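# Load one motor housing can into the press nest

## Task

Pick a single motor housing can out of the steel tray on the robot's table and place it in the round nest beneath the press's raised ram on that same table, with its open end facing up and pushed fully down into the nest; when finished, the robot must not be in contact with any can.

## Robot and tools

Robot: two six-joint arms with parallel grippers, left_arm and right_arm. Every row of numbers covers both arms: 14 plain numbers, first left_arm's six joint angles and its gripper opening, then the same seven for right_arm. Send all 14 even when only one arm should move; to keep an arm or gripper still, repeat its values from the latest Joint targets and Tool commands lines (a 0 for the gripper is a real half-open command).

Joint order per arm: waist (joint1), shoulder (joint2), elbow (joint3), forearm roll (joint4), wrist pitch (joint5), wrist roll (joint6). Joint values are absolute target angles in radians, the same numbers printed under Joint positions, not offsets. Waist, elbow and forearm roll are sign-flipped against the URDF in everything you send and read. Ranges in URDF sign: waist -2.618 to 2.618, shoulder 0.000 to 3.140, elbow -2.967 to 0.000, forearm roll -1.745 to 1.745, wrist pitch -1.220 to 1.220, wrist roll -2.094 to 2.094; so in your own numbers the elbow runs from 0 to 2.967. A target more than 0.014 rad outside a range, and farther out than the joint already is, gets the call refused; a joint asked past its true end is clipped there and the result may say "joint sent to its limit".

Gripper opening: absolute value from -1 (closed) to +1 (fully open, about 0.070 m between pads). Closing fully takes at least about 1.0 s. To grip, command roughly 0.05 below the grip_measured reading at first contact for full force, less for a softer hold. Fingers point along the gripper's +z axis and close along its y axis.

Frame: all hand positions (metres) and quaternions (wxyz) are in the scene frame, origin at table height midway between the nominal bases, +z up, +x out over the table, left_arm on the +y side. Calibrated bases: left_arm (-0.037, +0.323, 0), right_arm (-0.034, -0.332, 0). end_effector_position is the point between the finger pads, about 5 mm short of the tips; reported poses can be off by a few centimetres, more at long reach.

Tools:
- execute_actions(actions, cameras): actions is a list of actions; each action is a table of up to 15 rows of 14 numbers, one row per 1/30 s step, and a short table keeps its final row for the rest of the 15 steps (0.5 s per action). An empty list just reports state and images. The drive limits joint speed to 3 rad/s, keeps each step's target within 0.963 rad of the measured angle, and scales back any step that would shift a gripper more than 70 mm. Unfinished motion may need to be commanded again.
- move(target, speed, blend, opening_speed, blocking, cameras): target is one 14-number row or a list of up to 15 rows, all absolute joint goals; all joints move in step along a path. speed is rad/s for the joint with farthest to go, 0.01 to 3, default 0.5 (one value or one per target). blend (rad) rounds corners of a list; 0 stops at each. opening_speed (0.2 or more, per second on the -1..+1 scale) ramps the gripper. Gripper changes in later targets are applied once the arm rests there. blocking=false returns after about 0.5 s while the move continues; a new move replaces it. The result adds a "move:" line: done, off_target (resting over 0.01 rad from target), moving, held (a check withheld steps or the clearance check stopped the path) or fault; limits=held means steps were withheld. Moves do not avoid obstacles or the other arm.
- wait(seconds 0 to 10, cameras): lets time run with the last commands held; a running move continues.
- stop(cameras): brakes the running move; fast moves need room.
- zoom_image(camera, region): camera is cam_low, cam_left_wrist or cam_right_wrist; region [x0, y0, x1, y1] in pixels, at most 504 by 504, origin top-left, from that camera's newest image.
- read_manual(section): licence texts only.
- finished_scene(scene): ends the scene with the given number (1 to 3); irreversible. Scene 1 is practice and may be skipped this way.

Cameras (896x504 each): cam_low is fixed, the other two ride on the wrists and may lag while moving. Calibration is approximate.

Result lines: Joint positions (six joints plus pad gap in m per arm), Joint targets (what joints are being driven to now), Tool commands, grip_measured, Joint torques (total drive output including arm weight, noisy, positive toward larger angle), step readings for execute_actions, "joint command not followed" when the clearance check altered an arm's targets, MOTOR HOT and fault lines.

Avoid: dropping the can or releasing it while it moves, slamming or pushing hard, letting anything fall off the table, arms touching each other (including gripping the other arm's fingers). Contact torque reaching a load limit (21.8 N m for the first three joints, 7.6 N m for the wrist joints, whose motors give only about 4 N m) stops that arm for 10 s. Holding loads, long reaches or pushing at unreachable poses heats motors; at 80 C the arm goes limp for 30 to 60 s. A loose object may occasionally be nudged by an outside disturbance. Thinking time lets the simulation run on.

Each tool is called after "Emit:" as name([rows], argument=value, ...), one row to a line, values as JSON.

## Session

Emit:
execute_actions(actions=[])

Scene clock: 0.00 s.
left_arm: end_effector_position=(+0.1428, +0.4763, +0.1221) grip_measured=+1.00 end_effector_quat_wxyz=(+0.316, -0.431, +0.778, +0.329) | right_arm: end_effector_position=(+0.2503, -0.3015, +0.2107) grip_measured=+1.00 end_effector_quat_wxyz=(+0.500, +0.069, +0.851, -0.143)
Joint positions: left_arm=[0.211 1.194 0.389 -1.128 1.106 -1.847 0.07] | right_arm=[-0.805 1.084 0.594 1.24 1.024 1.578 0.07]
Joint torques (N m): no reading
Motor temperatures (°C): left_arm=[26 32 29 30 34 35] | right_arm=[35 31 29 35 32 30]
Joint targets: left_arm=[0.211 1.194 0.389 -1.128 1.106 -1.847] | right_arm=[-0.805 1.084 0.594 1.240 1.024 1.578]
Tool commands: left_gripper/opening=+1.0 right_gripper/opening=+1.0

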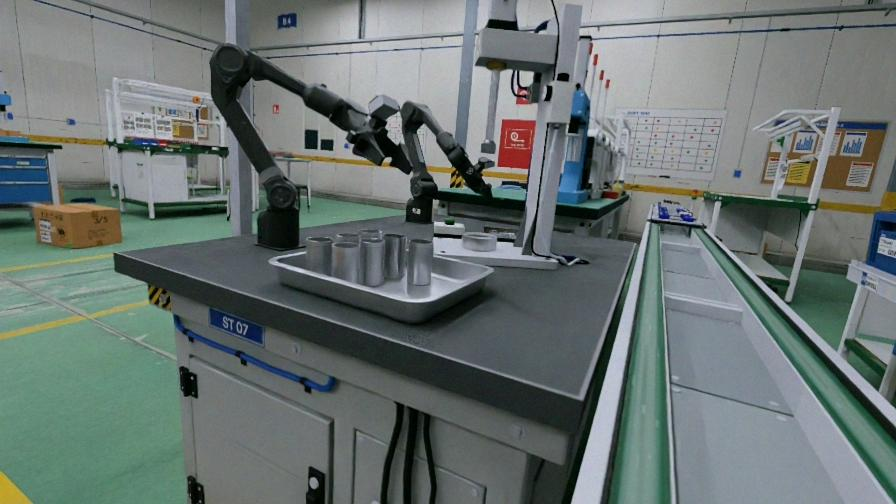

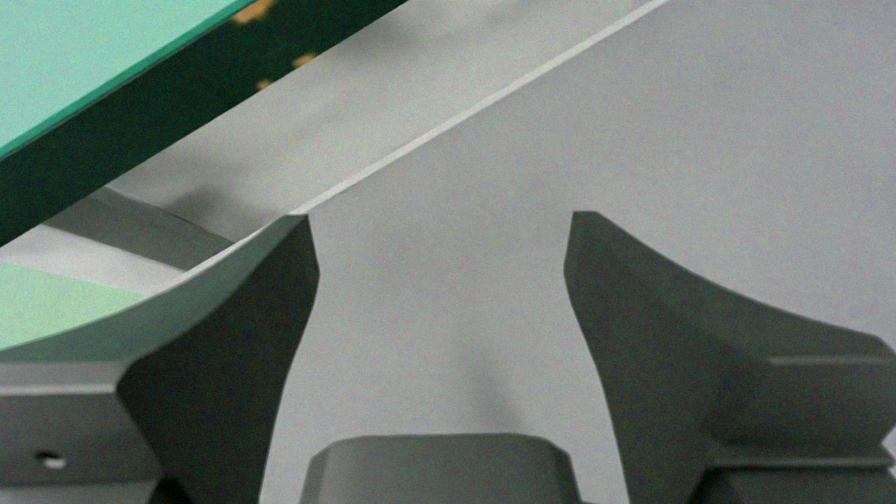

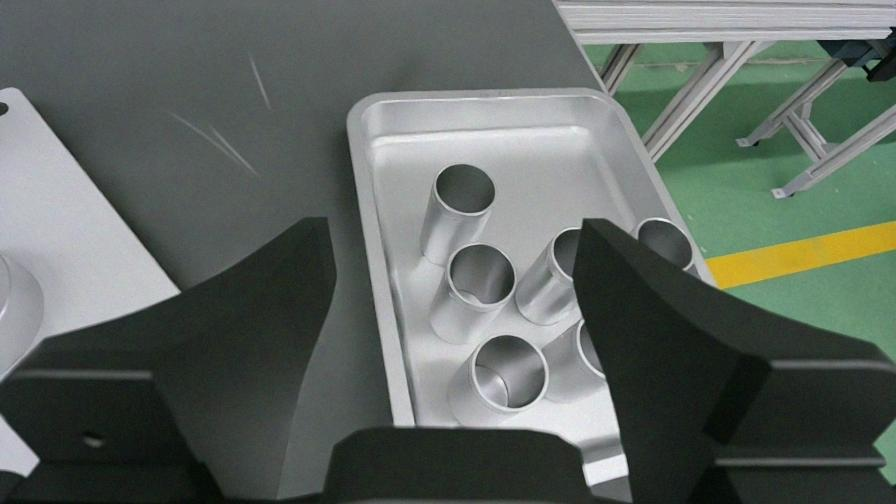

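Emit:
zoom_image(camera="cam_low", region=[240, 200, 600, 340])

Emit:
zoom_image(camera="cam_right_wrist", region=[330, 80, 730, 480])

Emit:
zoom_image(camera="cam_low", region=[420, 0, 640, 300])

Scaled by 1.400 (camera's finer frame: 1280x720).

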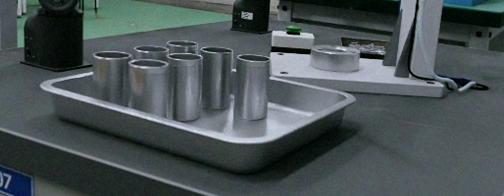

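Scaled by 1.260 (camera's finer frame: 1280x720).

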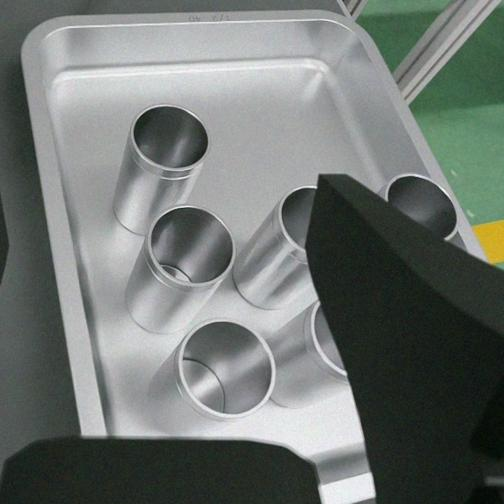

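Scaled by 1.680 (camera's finer frame: 1280x720).

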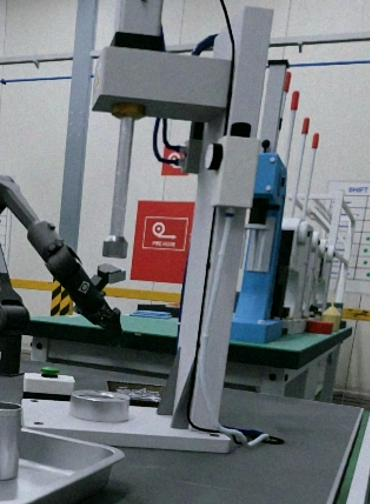

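Emit:
move(target=[0.211, 1.194, 0.389, -1.128, 1.106, -1.847, 1, -0.2, 1.0951, 0.6613, 0, 0.2643, 0, 1], speed=0.8)

Scene clock: 34.77 s.
left_arm: end_effector_position=(+0.1428, +0.4763, +0.1221) grip_measured=+1.00 end_effector_quat_wxyz=(+0.316, -0.431, +0.778, +0.329) | right_arm: end_effector_position=(+0.2904, -0.2736, +0.2002) grip_measured=+1.00 end_effector_quat_wxyz=(+0.460, -0.078, +0.883, +0.041)
Joint positions: left_arm=[0.211 1.194 0.389 -1.128 1.106 -1.847 0.07] | right_arm=[-0.199 1.095 0.661 -0.001 0.264 0 0.07]
Joint torques (N m): left_arm=[-1.02 -1.27 2.05 -0.91 0.56 -0.05] | right_arm=[-0.81 -0.96 4.67 0.16 -0.99 0.2]
Joint targets: left_arm=[0.211 1.194 0.389 -1.128 1.106 -1.847] | right_arm=[-0.200 1.095 0.661 0.000 0.264 0.000]
move: done
cam_right_wrist: T_world_to_cam=[[0.197344, -0.980332, -0.00229142, -0.324], [-0.913296, -0.182999, -0.36387, 0.290781], [0.356294, 0.0739005, -0.931447, 0.228286], [0, 0, 0, 1]] pos_world=[0.248172, -0.281285, 0.317701]

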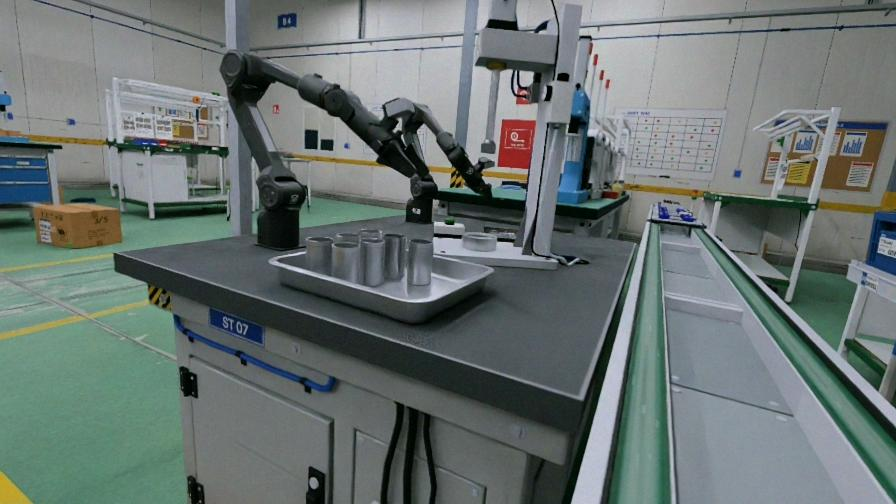

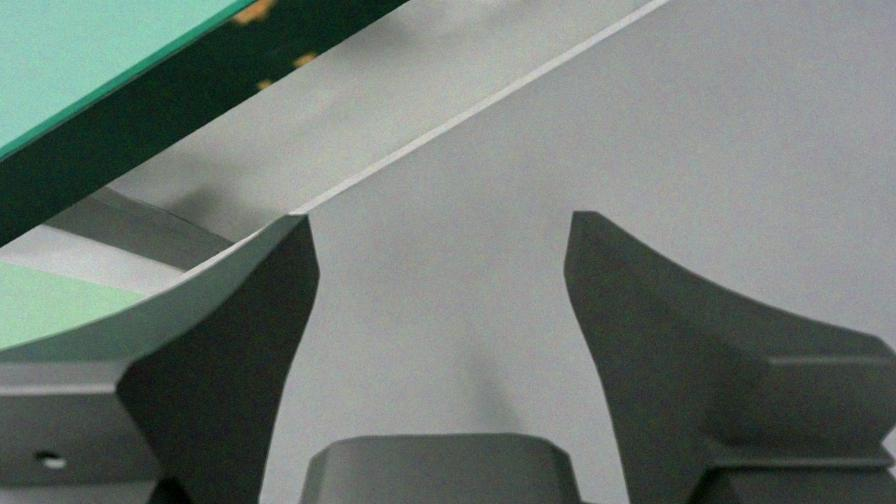

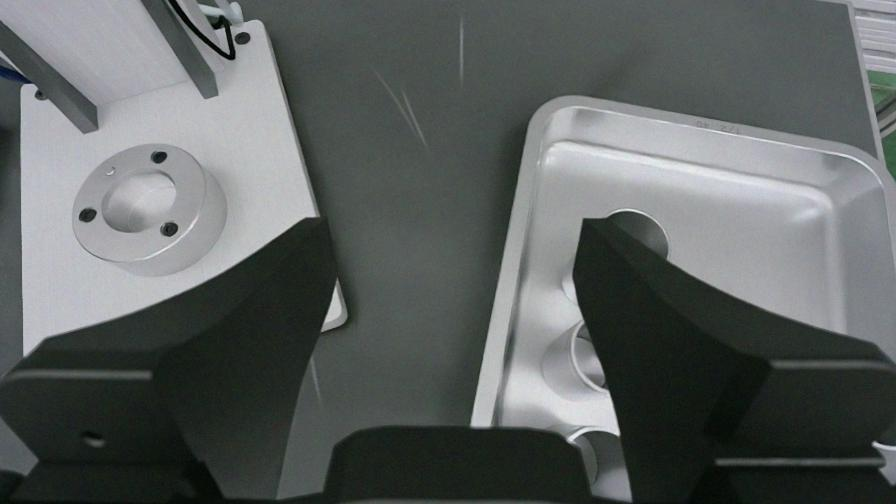

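Emit:
zoom_image(camera="cam_right_wrist", region=[0, 60, 360, 360])

Emit:
zoom_image(camera="cam_right_wrist", region=[460, 80, 896, 504])

Emit:
zoom_image(camera="cam_low", region=[400, 120, 600, 300])

Scaled by 1.400 (camera's finer frame: 1280x720).

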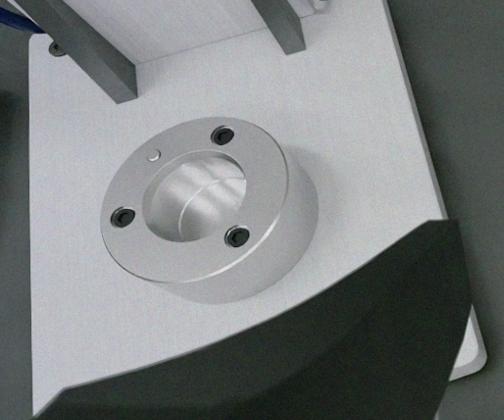

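Scaled by 1.156 (camera's finer frame: 1280x720).

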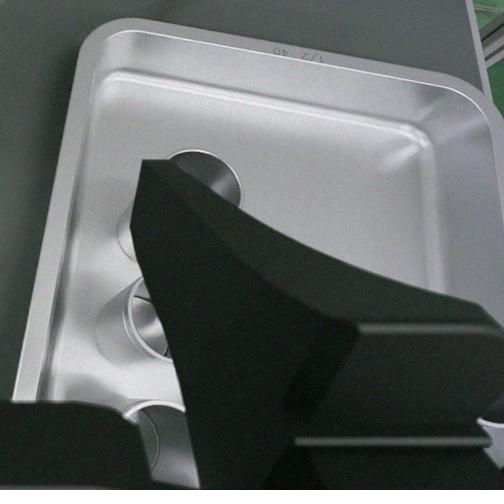

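Scaled by 2.520 (camera's finer frame: 1280x720).

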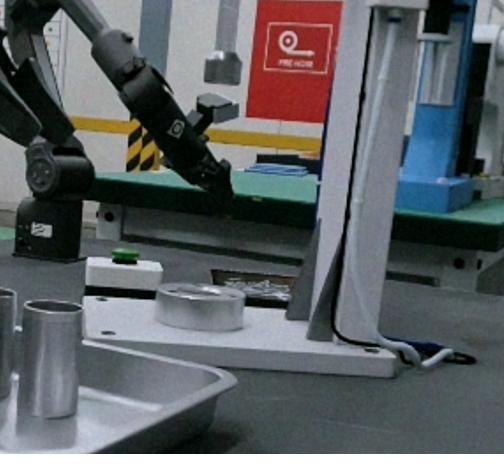

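Emit:
move(target=[0.211, 1.194, 0.389, -1.128, 1.106, -1.847, 1, -0.67, 0.6, 0.2128, 0, -0.4, 0, 1], speed=0.8, cameras=["cam_low", "cam_right_wrist"])

Emit:
zoom_image(camera="cam_right_wrist", region=[248, 60, 648, 460])

Scene clock: 65.47 s.
left_arm: end_effector_position=(+0.1428, +0.4763, +0.1221) grip_measured=+1.00 end_effector_quat_wxyz=(+0.316, -0.431, +0.778, +0.329) | right_arm: end_effector_position=(+0.1690, -0.1776, +0.2829) grip_measured=+1.00 end_effector_quat_wxyz=(+0.703, -0.214, +0.636, +0.237)
Joint positions: left_arm=[0.211 1.194 0.389 -1.128 1.106 -1.847 0.07] | right_arm=[-0.671 0.599 0.211 -0.001 -0.4 0 0.07]
Joint torques (N m): left_arm=[-0.96 -1.32 2.07 -0.81 0.52 0.01] | right_arm=[-0.02 1.22 5.2 0.08 -1.18 0.11]
Joint targets: left_arm=[0.211 1.194 0.389 -1.128 1.106 -1.847] | right_arm=[-0.670 0.600 0.213 0.000 -0.400 0.000]
move: done
cam_right_wrist: T_world_to_cam=[[0.618143, -0.785975, 0.011961, -0.246345], [-0.362494, -0.298525, -0.882882, 0.260844], [0.697494, 0.541411, -0.469443, 0.236224], [0, 0, 0, 1]] pos_world=[0.082066, -0.243647, 0.344135]

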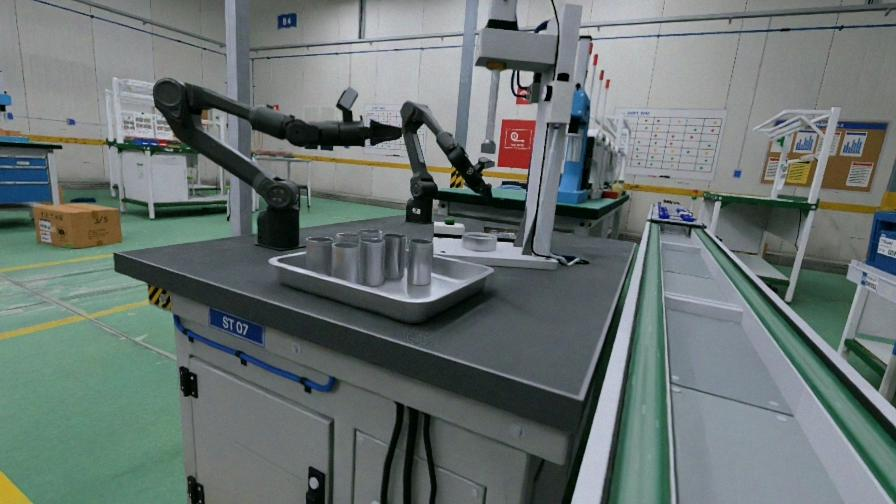

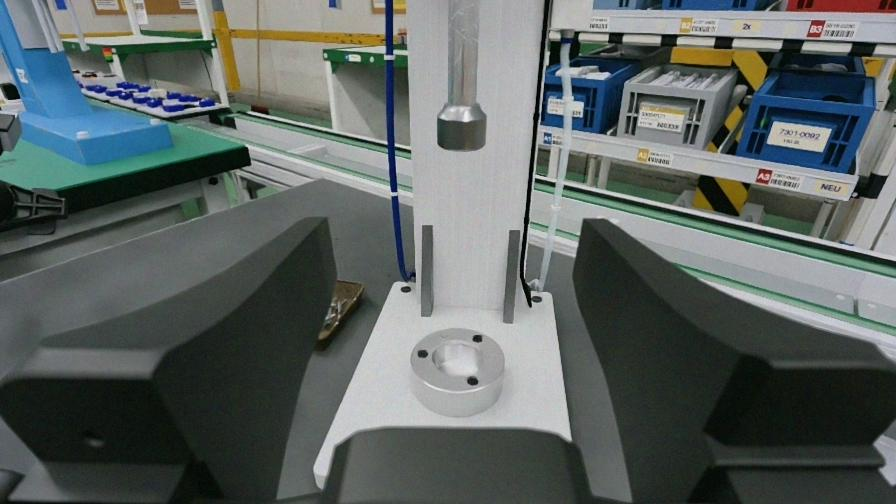

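Scaled by 1.260 (camera's finer frame: 1280x720).

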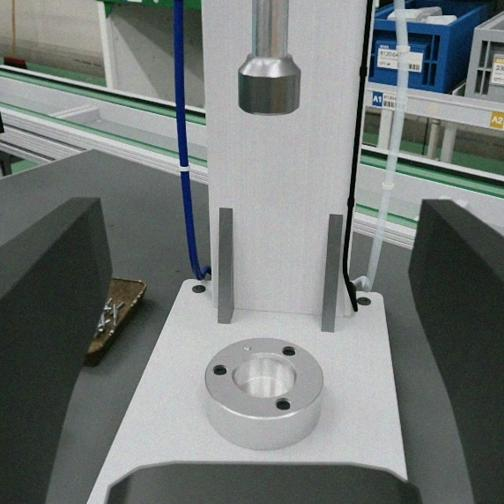

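Emit:
move(target=[0.211, 1.194, 0.389, -1.128, 1.106, -1.847, 1, 0.0675, 0.9542, 0.2896, 0, 0.0335, 0, 0.54], speed=0.8, cameras=["cam_low", "cam_right_wrist"])

Emit:
zoom_image(camera="cam_right_wrist", region=[228, 104, 668, 504])

Emit:
zoom_image(camera="cam_low", region=[240, 100, 500, 330])

Scene clock: 84.03 s.
left_arm: end_effector_position=(+0.1428, +0.4763, +0.1221) grip_measured=+1.00 end_effector_quat_wxyz=(+0.316, -0.431, +0.778, +0.329) | right_arm: end_effector_position=(+0.2363, -0.3563, +0.1295) grip_measured=+0.54 end_effector_quat_wxyz=(+0.460, +0.040, +0.887, -0.021)
Joint positions: left_arm=[0.211 1.194 0.389 -1.128 1.106 -1.847 0.07] | right_arm=[0.068 0.955 0.289 -0.001 0.034 0 0.054]
Joint torques (N m): left_arm=[-0.91 -1.37 2.1 -0.71 0.47 0.06] | right_arm=[-1 -0.97 4.66 0.02 -1.4 0.14]
Joint targets: left_arm=[0.211 1.194 0.389 -1.128 1.106 -1.847] | right_arm=[0.068 0.954 0.290 0.000 0.033 0.000]
move: done
cam_right_wrist: T_world_to_cam=[[-0.0691517, -0.997604, -0.00228057, -0.337795], [-0.93025, 0.0653083, -0.361067, 0.292726], [0.360351, -0.0228469, -0.932537, 0.15257], [0, 0, 0, 1]] pos_world=[0.19397, -0.352618, 0.247201]

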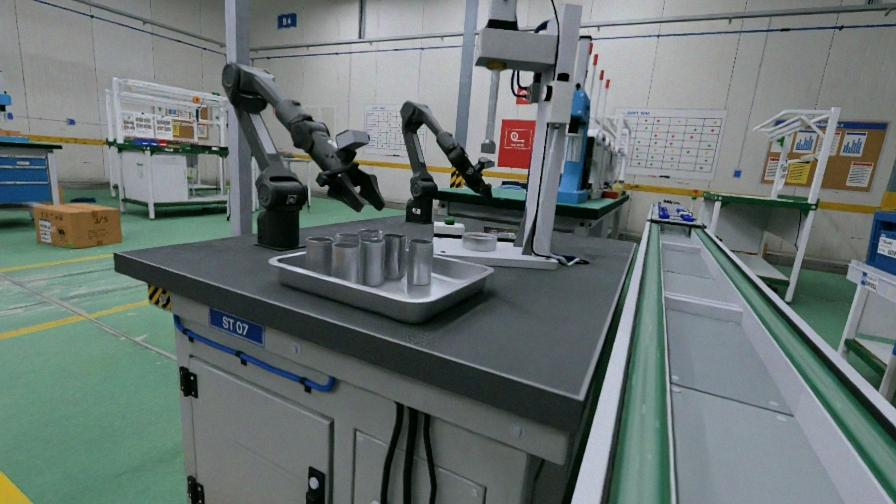

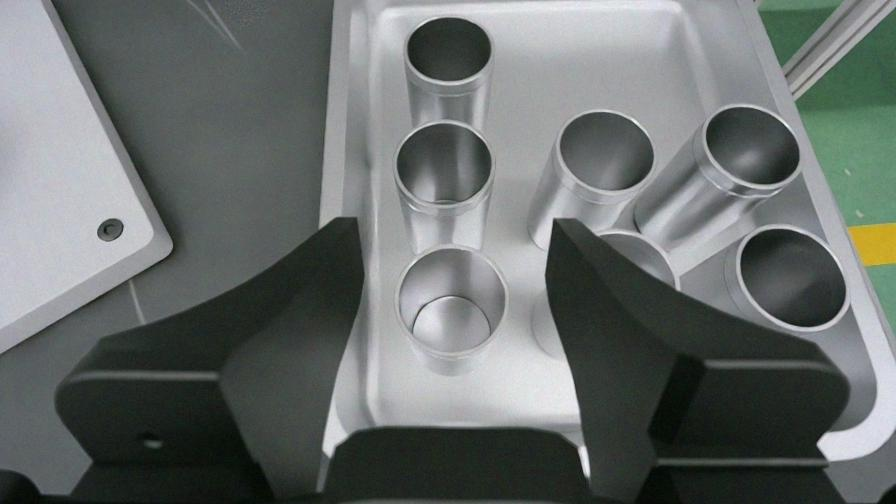

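Scaled by 1.145 (camera's finer frame: 1280x720).

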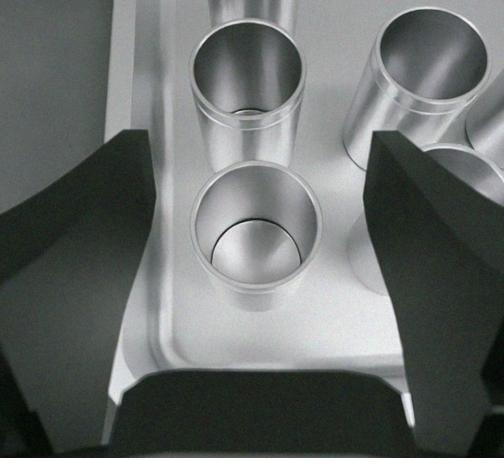

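Scaled by 1.938 (camera's finer frame: 1280x720).

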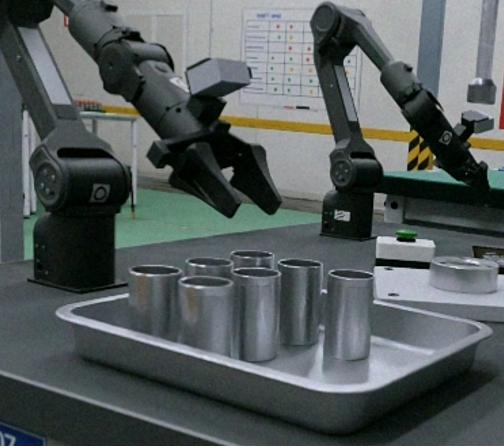

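Emit:
move([
  [0.211, 1.194, 0.389, -1.128, 1.106, -1.847, 1, 0.0675, 1.125, 0.1692, 0, -0.2577, 0, 0.54],
  [0.211, 1.194, 0.389, -1.128, 1.106, -1.847, 1, 0.0675, 1.3289, 0.0892, 0, -0.5416, 0, 0.54],
], speed=0.4, blend=0.02, cameras=["cam_low", "cam_right_wrist"])

Emit:
zoom_image(camera="cam_right_wrist", region=[228, 104, 668, 504])

Emit:
zoom_image(camera="cam_low", region=[240, 150, 500, 330])

Scene clock: 94.03 s.
left_arm: end_effector_position=(+0.1428, +0.4763, +0.1221) grip_measured=+1.00 end_effector_quat_wxyz=(+0.316, -0.431, +0.778, +0.329) | right_arm: end_effector_position=(+0.2377, -0.3566, +0.0585) grip_measured=+0.54 end_effector_quat_wxyz=(+0.461, +0.040, +0.886, -0.021)
Joint positions: left_arm=[0.211 1.194 0.389 -1.128 1.106 -1.847 0.07] | right_arm=[0.068 1.33 0.089 -0.001 -0.542 0 0.054]
Joint torques (N m): left_arm=[-0.85 -1.42 2.13 -0.6 0.46 0.12] | right_arm=[-0.92 -1.91 2.08 -0.05 -1.01 0.16]
Joint targets: left_arm=[0.211 1.194 0.389 -1.128 1.106 -1.847] | right_arm=[0.067 1.329 0.089 0.000 -0.542 0.000]
move: done
cam_right_wrist: T_world_to_cam=[[-0.0695154, -0.997579, -0.00192388, -0.33805], [-0.93003, 0.0655056, -0.361598, 0.268395], [0.360848, -0.0233473, -0.932332, 0.0854846], [0, 0, 0, 1]] pos_world=[0.195269, -0.352817, 0.176101]

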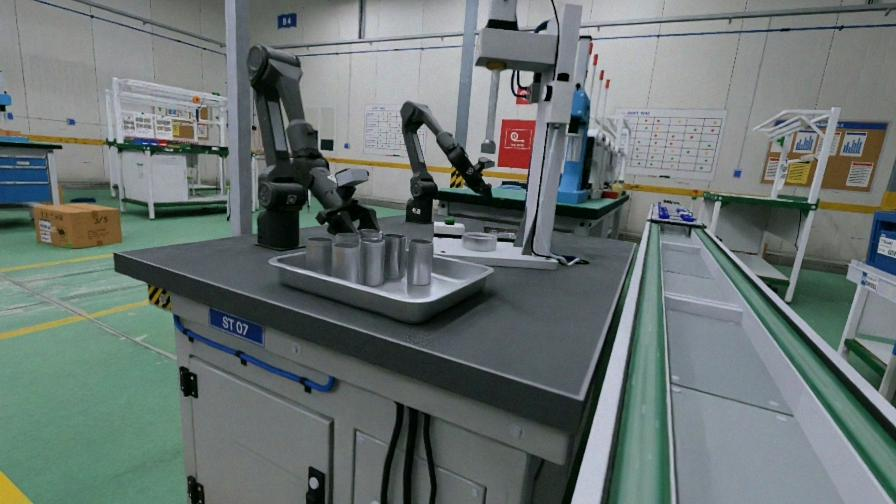

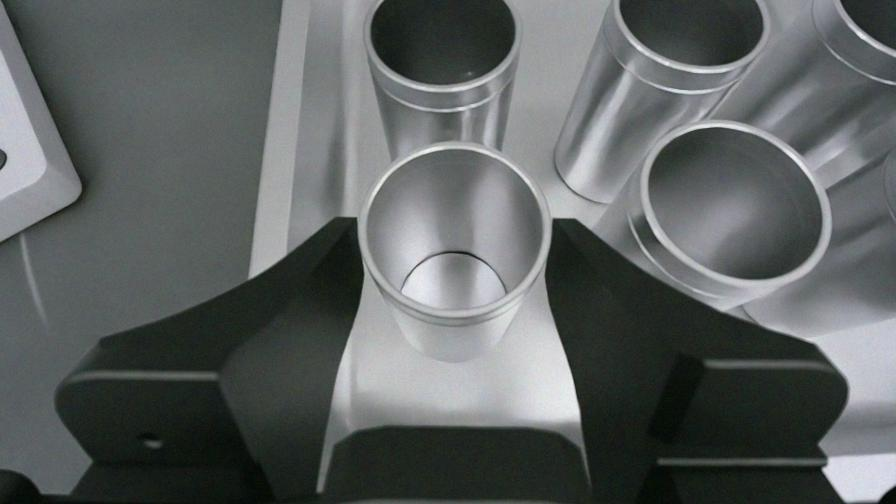

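Scaled by 1.145 (camera's finer frame: 1280x720).

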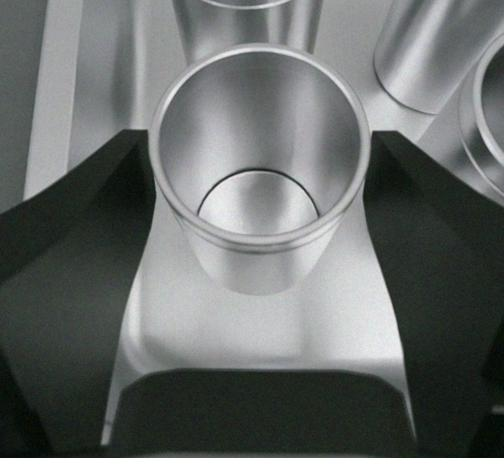

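Scaled by 1.938 (camera's finer frame: 1280x720).

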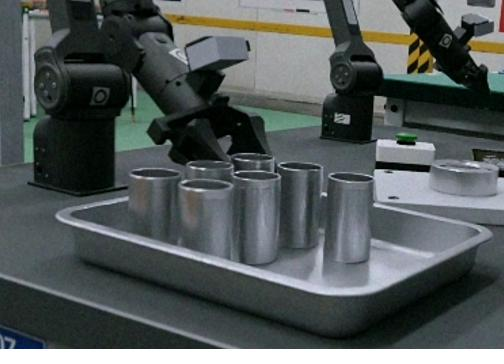

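Emit:
move(target=[0.211, 1.194, 0.389, -1.128, 1.106, -1.847, 1, 0.0675, 1.3289, 0.0892, 0, -0.5416, 0, 0.15], opening_speed=0.5, cameras=["cam_right_wrist"])

Scene clock: 97.57 s.
left_arm: end_effector_position=(+0.1428, +0.4763, +0.1221) grip_measured=+1.00 end_effector_quat_wxyz=(+0.316, -0.431, +0.778, +0.329) | right_arm: end_effector_position=(+0.2378, -0.3563, +0.0587) grip_measured=+0.29 end_effector_quat_wxyz=(+0.461, +0.040, +0.886, -0.021)
Joint positions: left_arm=[0.211 1.194 0.389 -1.128 1.106 -1.847 0.07] | right_arm=[0.067 1.329 0.089 -0.001 -0.542 0 0.045]
Joint torques (N m): left_arm=[-0.8 -1.47 2.15 -0.53 0.48 0.13] | right_arm=[-0.77 -1.81 2.62 -0.12 -1.1 0.18]
Joint targets: left_arm=[0.211 1.194 0.389 -1.128 1.106 -1.847] | right_arm=[0.067 1.329 0.089 0.000 -0.542 0.000]
move: done
cam_right_wrist: T_world_to_cam=[[-0.0686056, -0.997642, -0.00184676, -0.338063], [-0.929774, 0.0646093, -0.362418, 0.268268], [0.361682, -0.0231468, -0.932014, 0.0856214], [0, 0, 0, 1]] pos_world=[0.195268, -0.352616, 0.176401]

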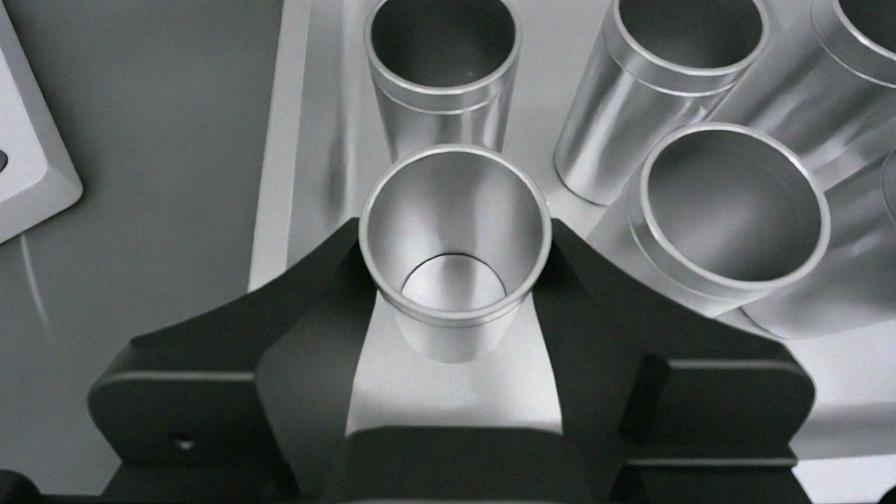

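Emit:
move([
  [0.211, 1.194, 0.389, -1.128, 1.106, -1.847, 1, 0.0675, 1.125, 0.1692, 0, -0.2577, 0, 0.15],
  [0.211, 1.194, 0.389, -1.128, 1.106, -1.847, 1, 0.0675, 0.9779, 0.2764, 0, -0.0034, 0, 0.15],
  [0.211, 1.194, 0.389, -1.128, 1.106, -1.847, 1, 0.0675, 0.8856, 0.4131, 0, 0.2256, 0, 0.15],
  [0.211, 1.194, 0.389, -1.128, 1.106, -1.847, 1, -0.662, 1.4436, 0.5286, 0, -0.2169, 0, 0.15],
], speed=0.5, blend=0.02)

Emit:
zoom_image(camera="cam_right_wrist", region=[248, 0, 648, 400])

Emit:
zoom_image(camera="cam_low", region=[380, 100, 600, 300])

Scene clock: 108.43 s.
left_arm: end_effector_position=(+0.1428, +0.4763, +0.1221) grip_measured=+1.00 end_effector_quat_wxyz=(+0.316, -0.431, +0.778, +0.329) | right_arm: end_effector_position=(+0.2621, -0.1105, +0.1103) grip_measured=+0.29 end_effector_quat_wxyz=(+0.438, -0.280, +0.842, +0.145)
Joint positions: left_arm=[0.211 1.194 0.389 -1.128 1.106 -1.847 0.07] | right_arm=[-0.663 1.445 0.528 0 -0.218 0 0.045]
Joint torques (N m): left_arm=[-0.72 -1.55 2.17 -0.5 0.5 0.11] | right_arm=[-0.29 -3.59 4.29 0.02 -1.33 0.17]
Joint targets: left_arm=[0.211 1.194 0.389 -1.128 1.106 -1.847] | right_arm=[-0.662 1.444 0.529 0.000 -0.217 0.000]
move: done
cam_right_wrist: T_world_to_cam=[[0.615357, -0.788247, -0.00150923, -0.247165], [-0.735204, -0.573256, -0.361736, 0.172051], [0.284272, 0.223706, -0.932279, 0.178205], [0, 0, 0, 1]] pos_world=[0.227929, -0.136063, 0.228001]

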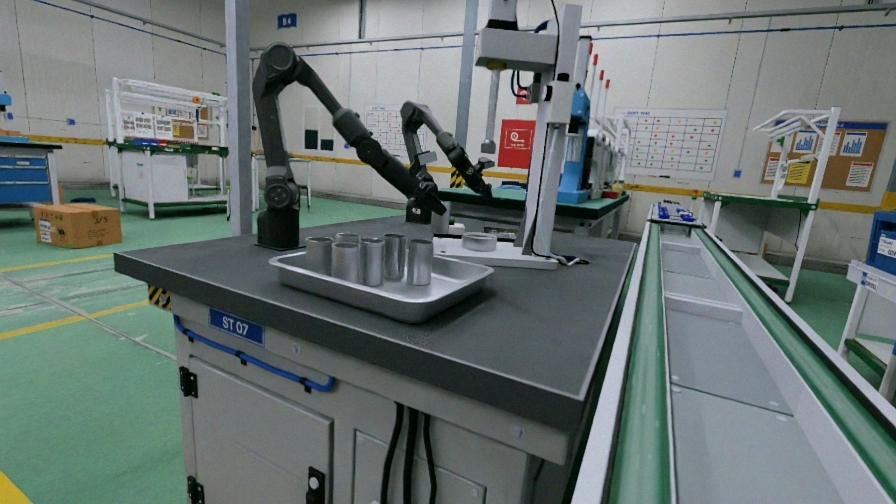

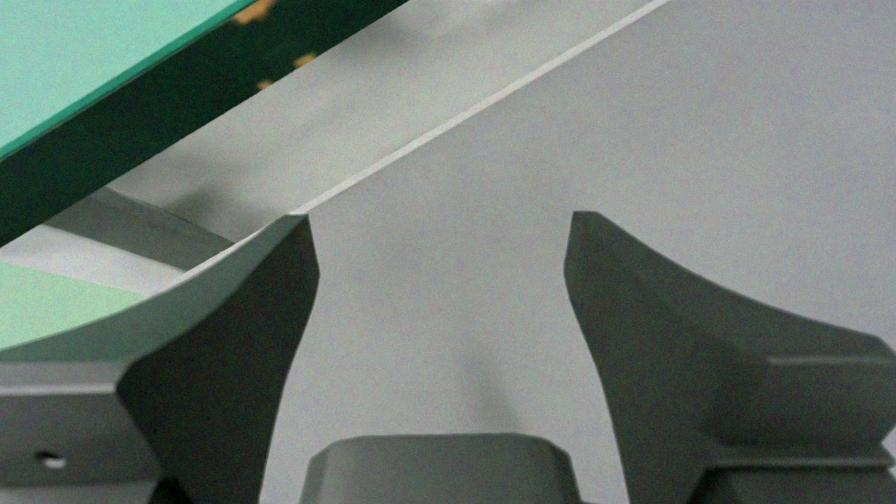

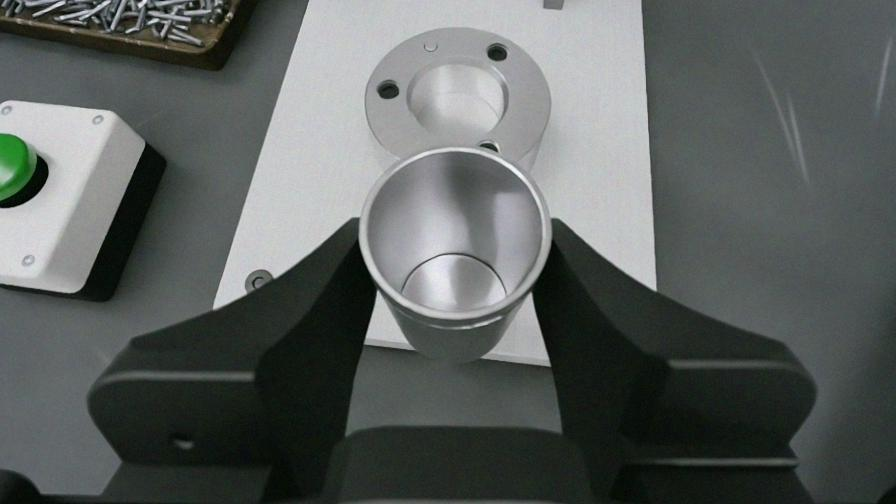

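Scaled by 1.260 (camera's finer frame: 1280x720).

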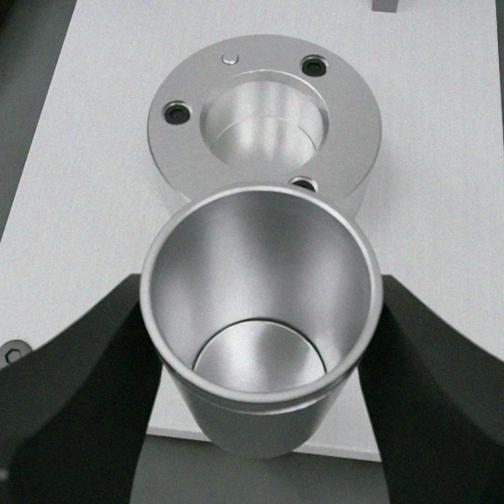

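Scaled by 2.291 (camera's finer frame: 1280x720).

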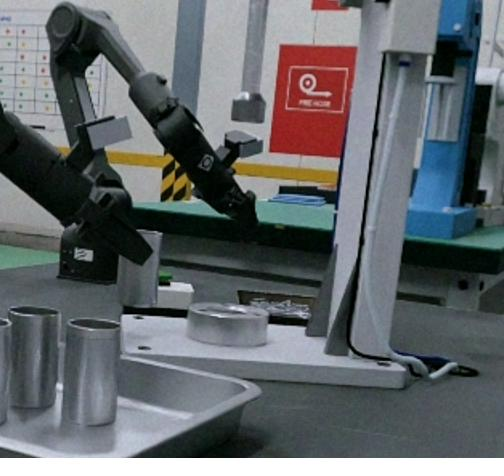

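Emit:
move([
  [0.211, 1.194, 0.389, -1.128, 1.106, -1.847, 1, -0.6605, 1.6122, 0.7315, 0, -0.1826, 0, 0.15],
  [0.211, 1.194, 0.389, -1.128, 1.106, -1.847, 1, -0.6605, 1.7728, 0.9511, 0, -0.1236, 0, 0.15],
], speed=0.4, blend=0.02)

Emit:
zoom_image(camera="cam_right_wrist", region=[248, 40, 648, 440])

Emit:
zoom_image(camera="cam_low", region=[420, 120, 560, 280])

Scene clock: 117.10 s.
left_arm: end_effector_position=(+0.1428, +0.4763, +0.1221) grip_measured=+1.00 end_effector_quat_wxyz=(+0.316, -0.431, +0.778, +0.329) | right_arm: end_effector_position=(+0.3491, -0.0471, +0.1131) grip_measured=+0.29 end_effector_quat_wxyz=(+0.439, -0.279, +0.842, +0.145)
Joint positions: left_arm=[0.211 1.194 0.389 -1.128 1.106 -1.847 0.07] | right_arm=[-0.661 1.774 0.954 0 -0.124 0 0.045]
Joint torques (N m): left_arm=[-0.65 -1.62 2.23 -0.51 0.52 0.08] | right_arm=[-0.13 -5.86 3.26 -0.11 -1.38 0.1]
Joint targets: left_arm=[0.211 1.194 0.389 -1.128 1.106 -1.847] | right_arm=[-0.661 1.773 0.951 0.000 -0.124 0.000]
move: done
cam_right_wrist: T_world_to_cam=[[0.613256, -0.789883, -0.00144687, -0.25015], [-0.736069, -0.570809, -0.36384, 0.274061], [0.286565, 0.224192, -0.93146, 0.141014], [0, 0, 0, 1]] pos_world=[0.314724, -0.072767, 0.230701]

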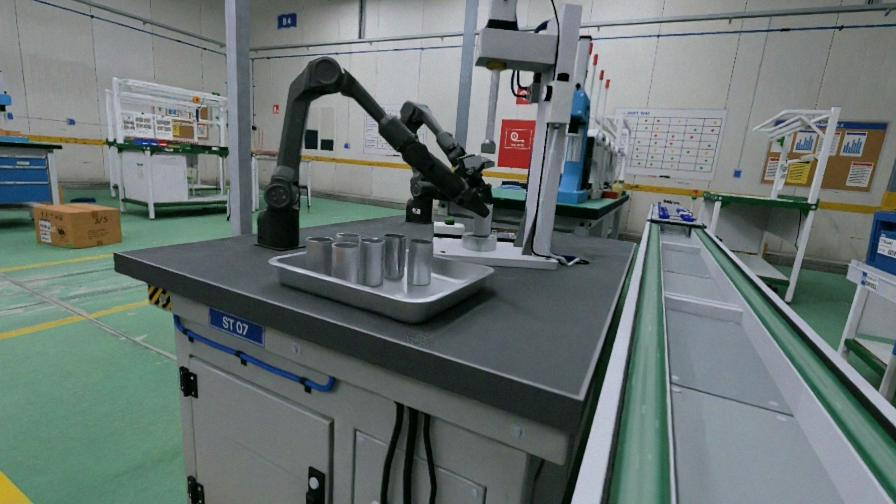

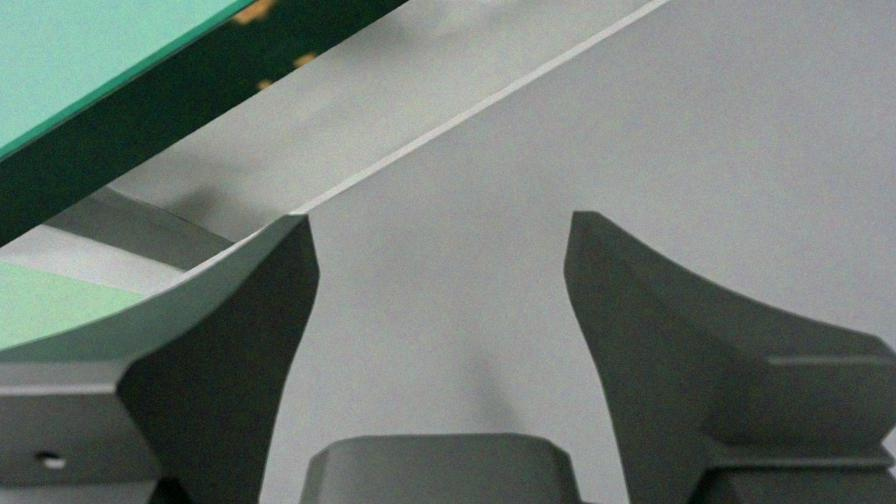

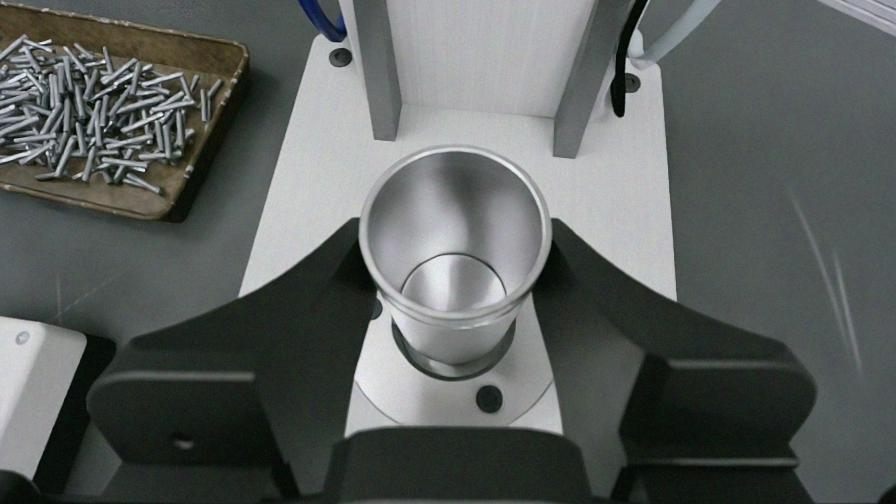

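Scaled by 1.260 (camera's finer frame: 1280x720).

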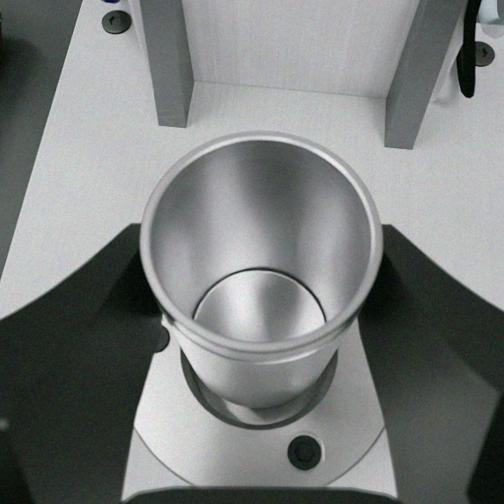

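Scaled by 3.150 (camera's finer frame: 1280x720).

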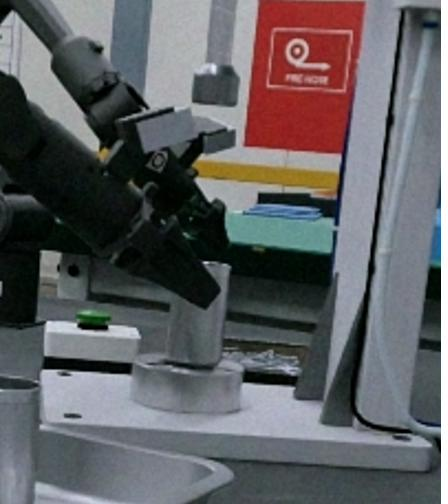

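Emit:
move(target=[0.211, 1.194, 0.389, -1.128, 1.106, -1.847, 1, -0.6605, 1.837, 0.9041, 0, -0.2348, 0, 0.15], speed=0.1, cameras=["cam_low", "cam_right_wrist"])

Emit:
zoom_image(camera="cam_right_wrist", region=[248, 40, 648, 440])

Emit:
zoom_image(camera="cam_low", region=[420, 120, 560, 280])

Scene clock: 125.03 s.
left_arm: end_effector_position=(+0.1428, +0.4763, +0.1221) grip_measured=+1.00 end_effector_quat_wxyz=(+0.316, -0.431, +0.778, +0.329) | right_arm: end_effector_position=(+0.3470, -0.0487, +0.0816) grip_measured=+0.29 end_effector_quat_wxyz=(+0.434, -0.279, +0.844, +0.144)
Joint positions: left_arm=[0.211 1.194 0.389 -1.128 1.106 -1.847 0.07] | right_arm=[-0.661 1.842 0.903 0 -0.231 0 0.045]
Joint torques (N m): left_arm=[-0.58 -1.68 2.25 -0.52 0.54 0.06] | right_arm=[-0.58 -2.81 -0.61 -0.07 0.58 0.11]
Joint targets: left_arm=[0.211 1.194 0.389 -1.128 1.106 -1.847] | right_arm=[-0.660 1.837 0.904 0.000 -0.235 0.000]
move: done
cam_right_wrist: T_world_to_cam=[[0.613174, -0.789946, -0.00167662, -0.250025], [-0.739165, -0.573005, -0.353978, 0.260268], [0.278663, 0.21829, -0.935252, 0.115359], [0, 0, 0, 1]] pos_world=[0.313543, -0.0735531, 0.1996]

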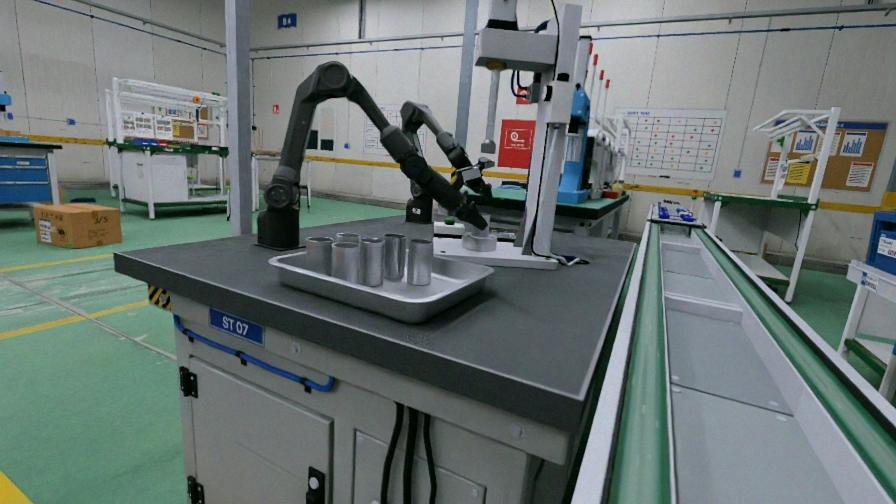

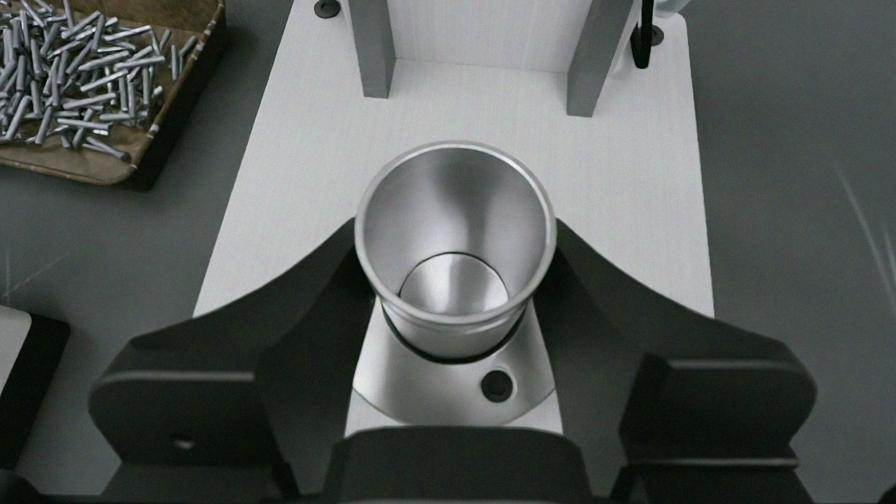

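Scaled by 1.260 (camera's finer frame: 1280x720).

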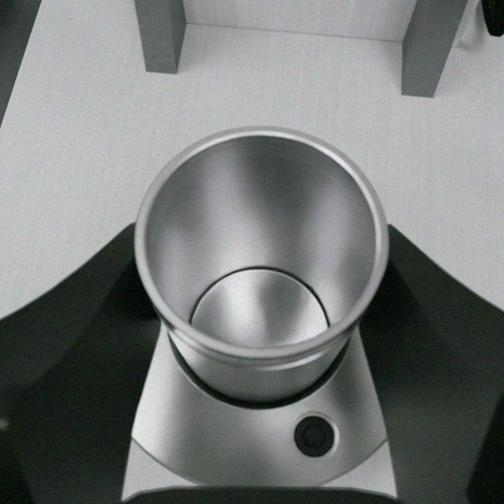

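Scaled by 3.150 (camera's finer frame: 1280x720).

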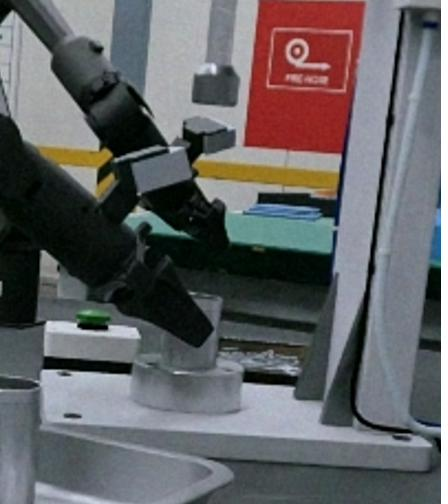

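Emit:
zoom_image(camera="cam_right_wrist", region=[348, 240, 568, 430])

Emit:
zoom_image(camera="cam_low", region=[450, 190, 520, 260])

Scaled by 2.291 (camera's finer frame: 1280x720).

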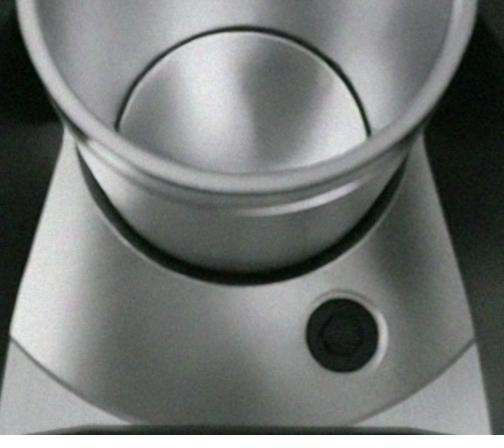

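Scaled by 7.200 (camera's finer frame: 1280x720).

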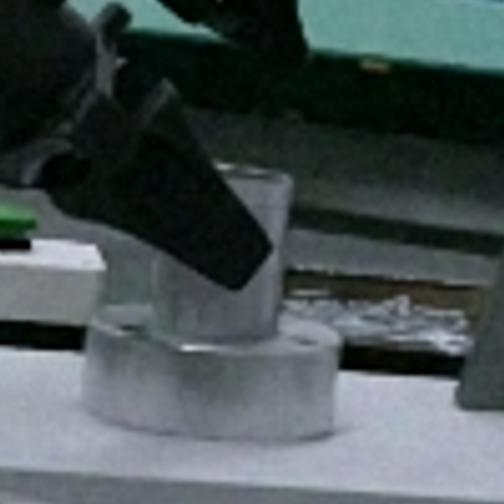

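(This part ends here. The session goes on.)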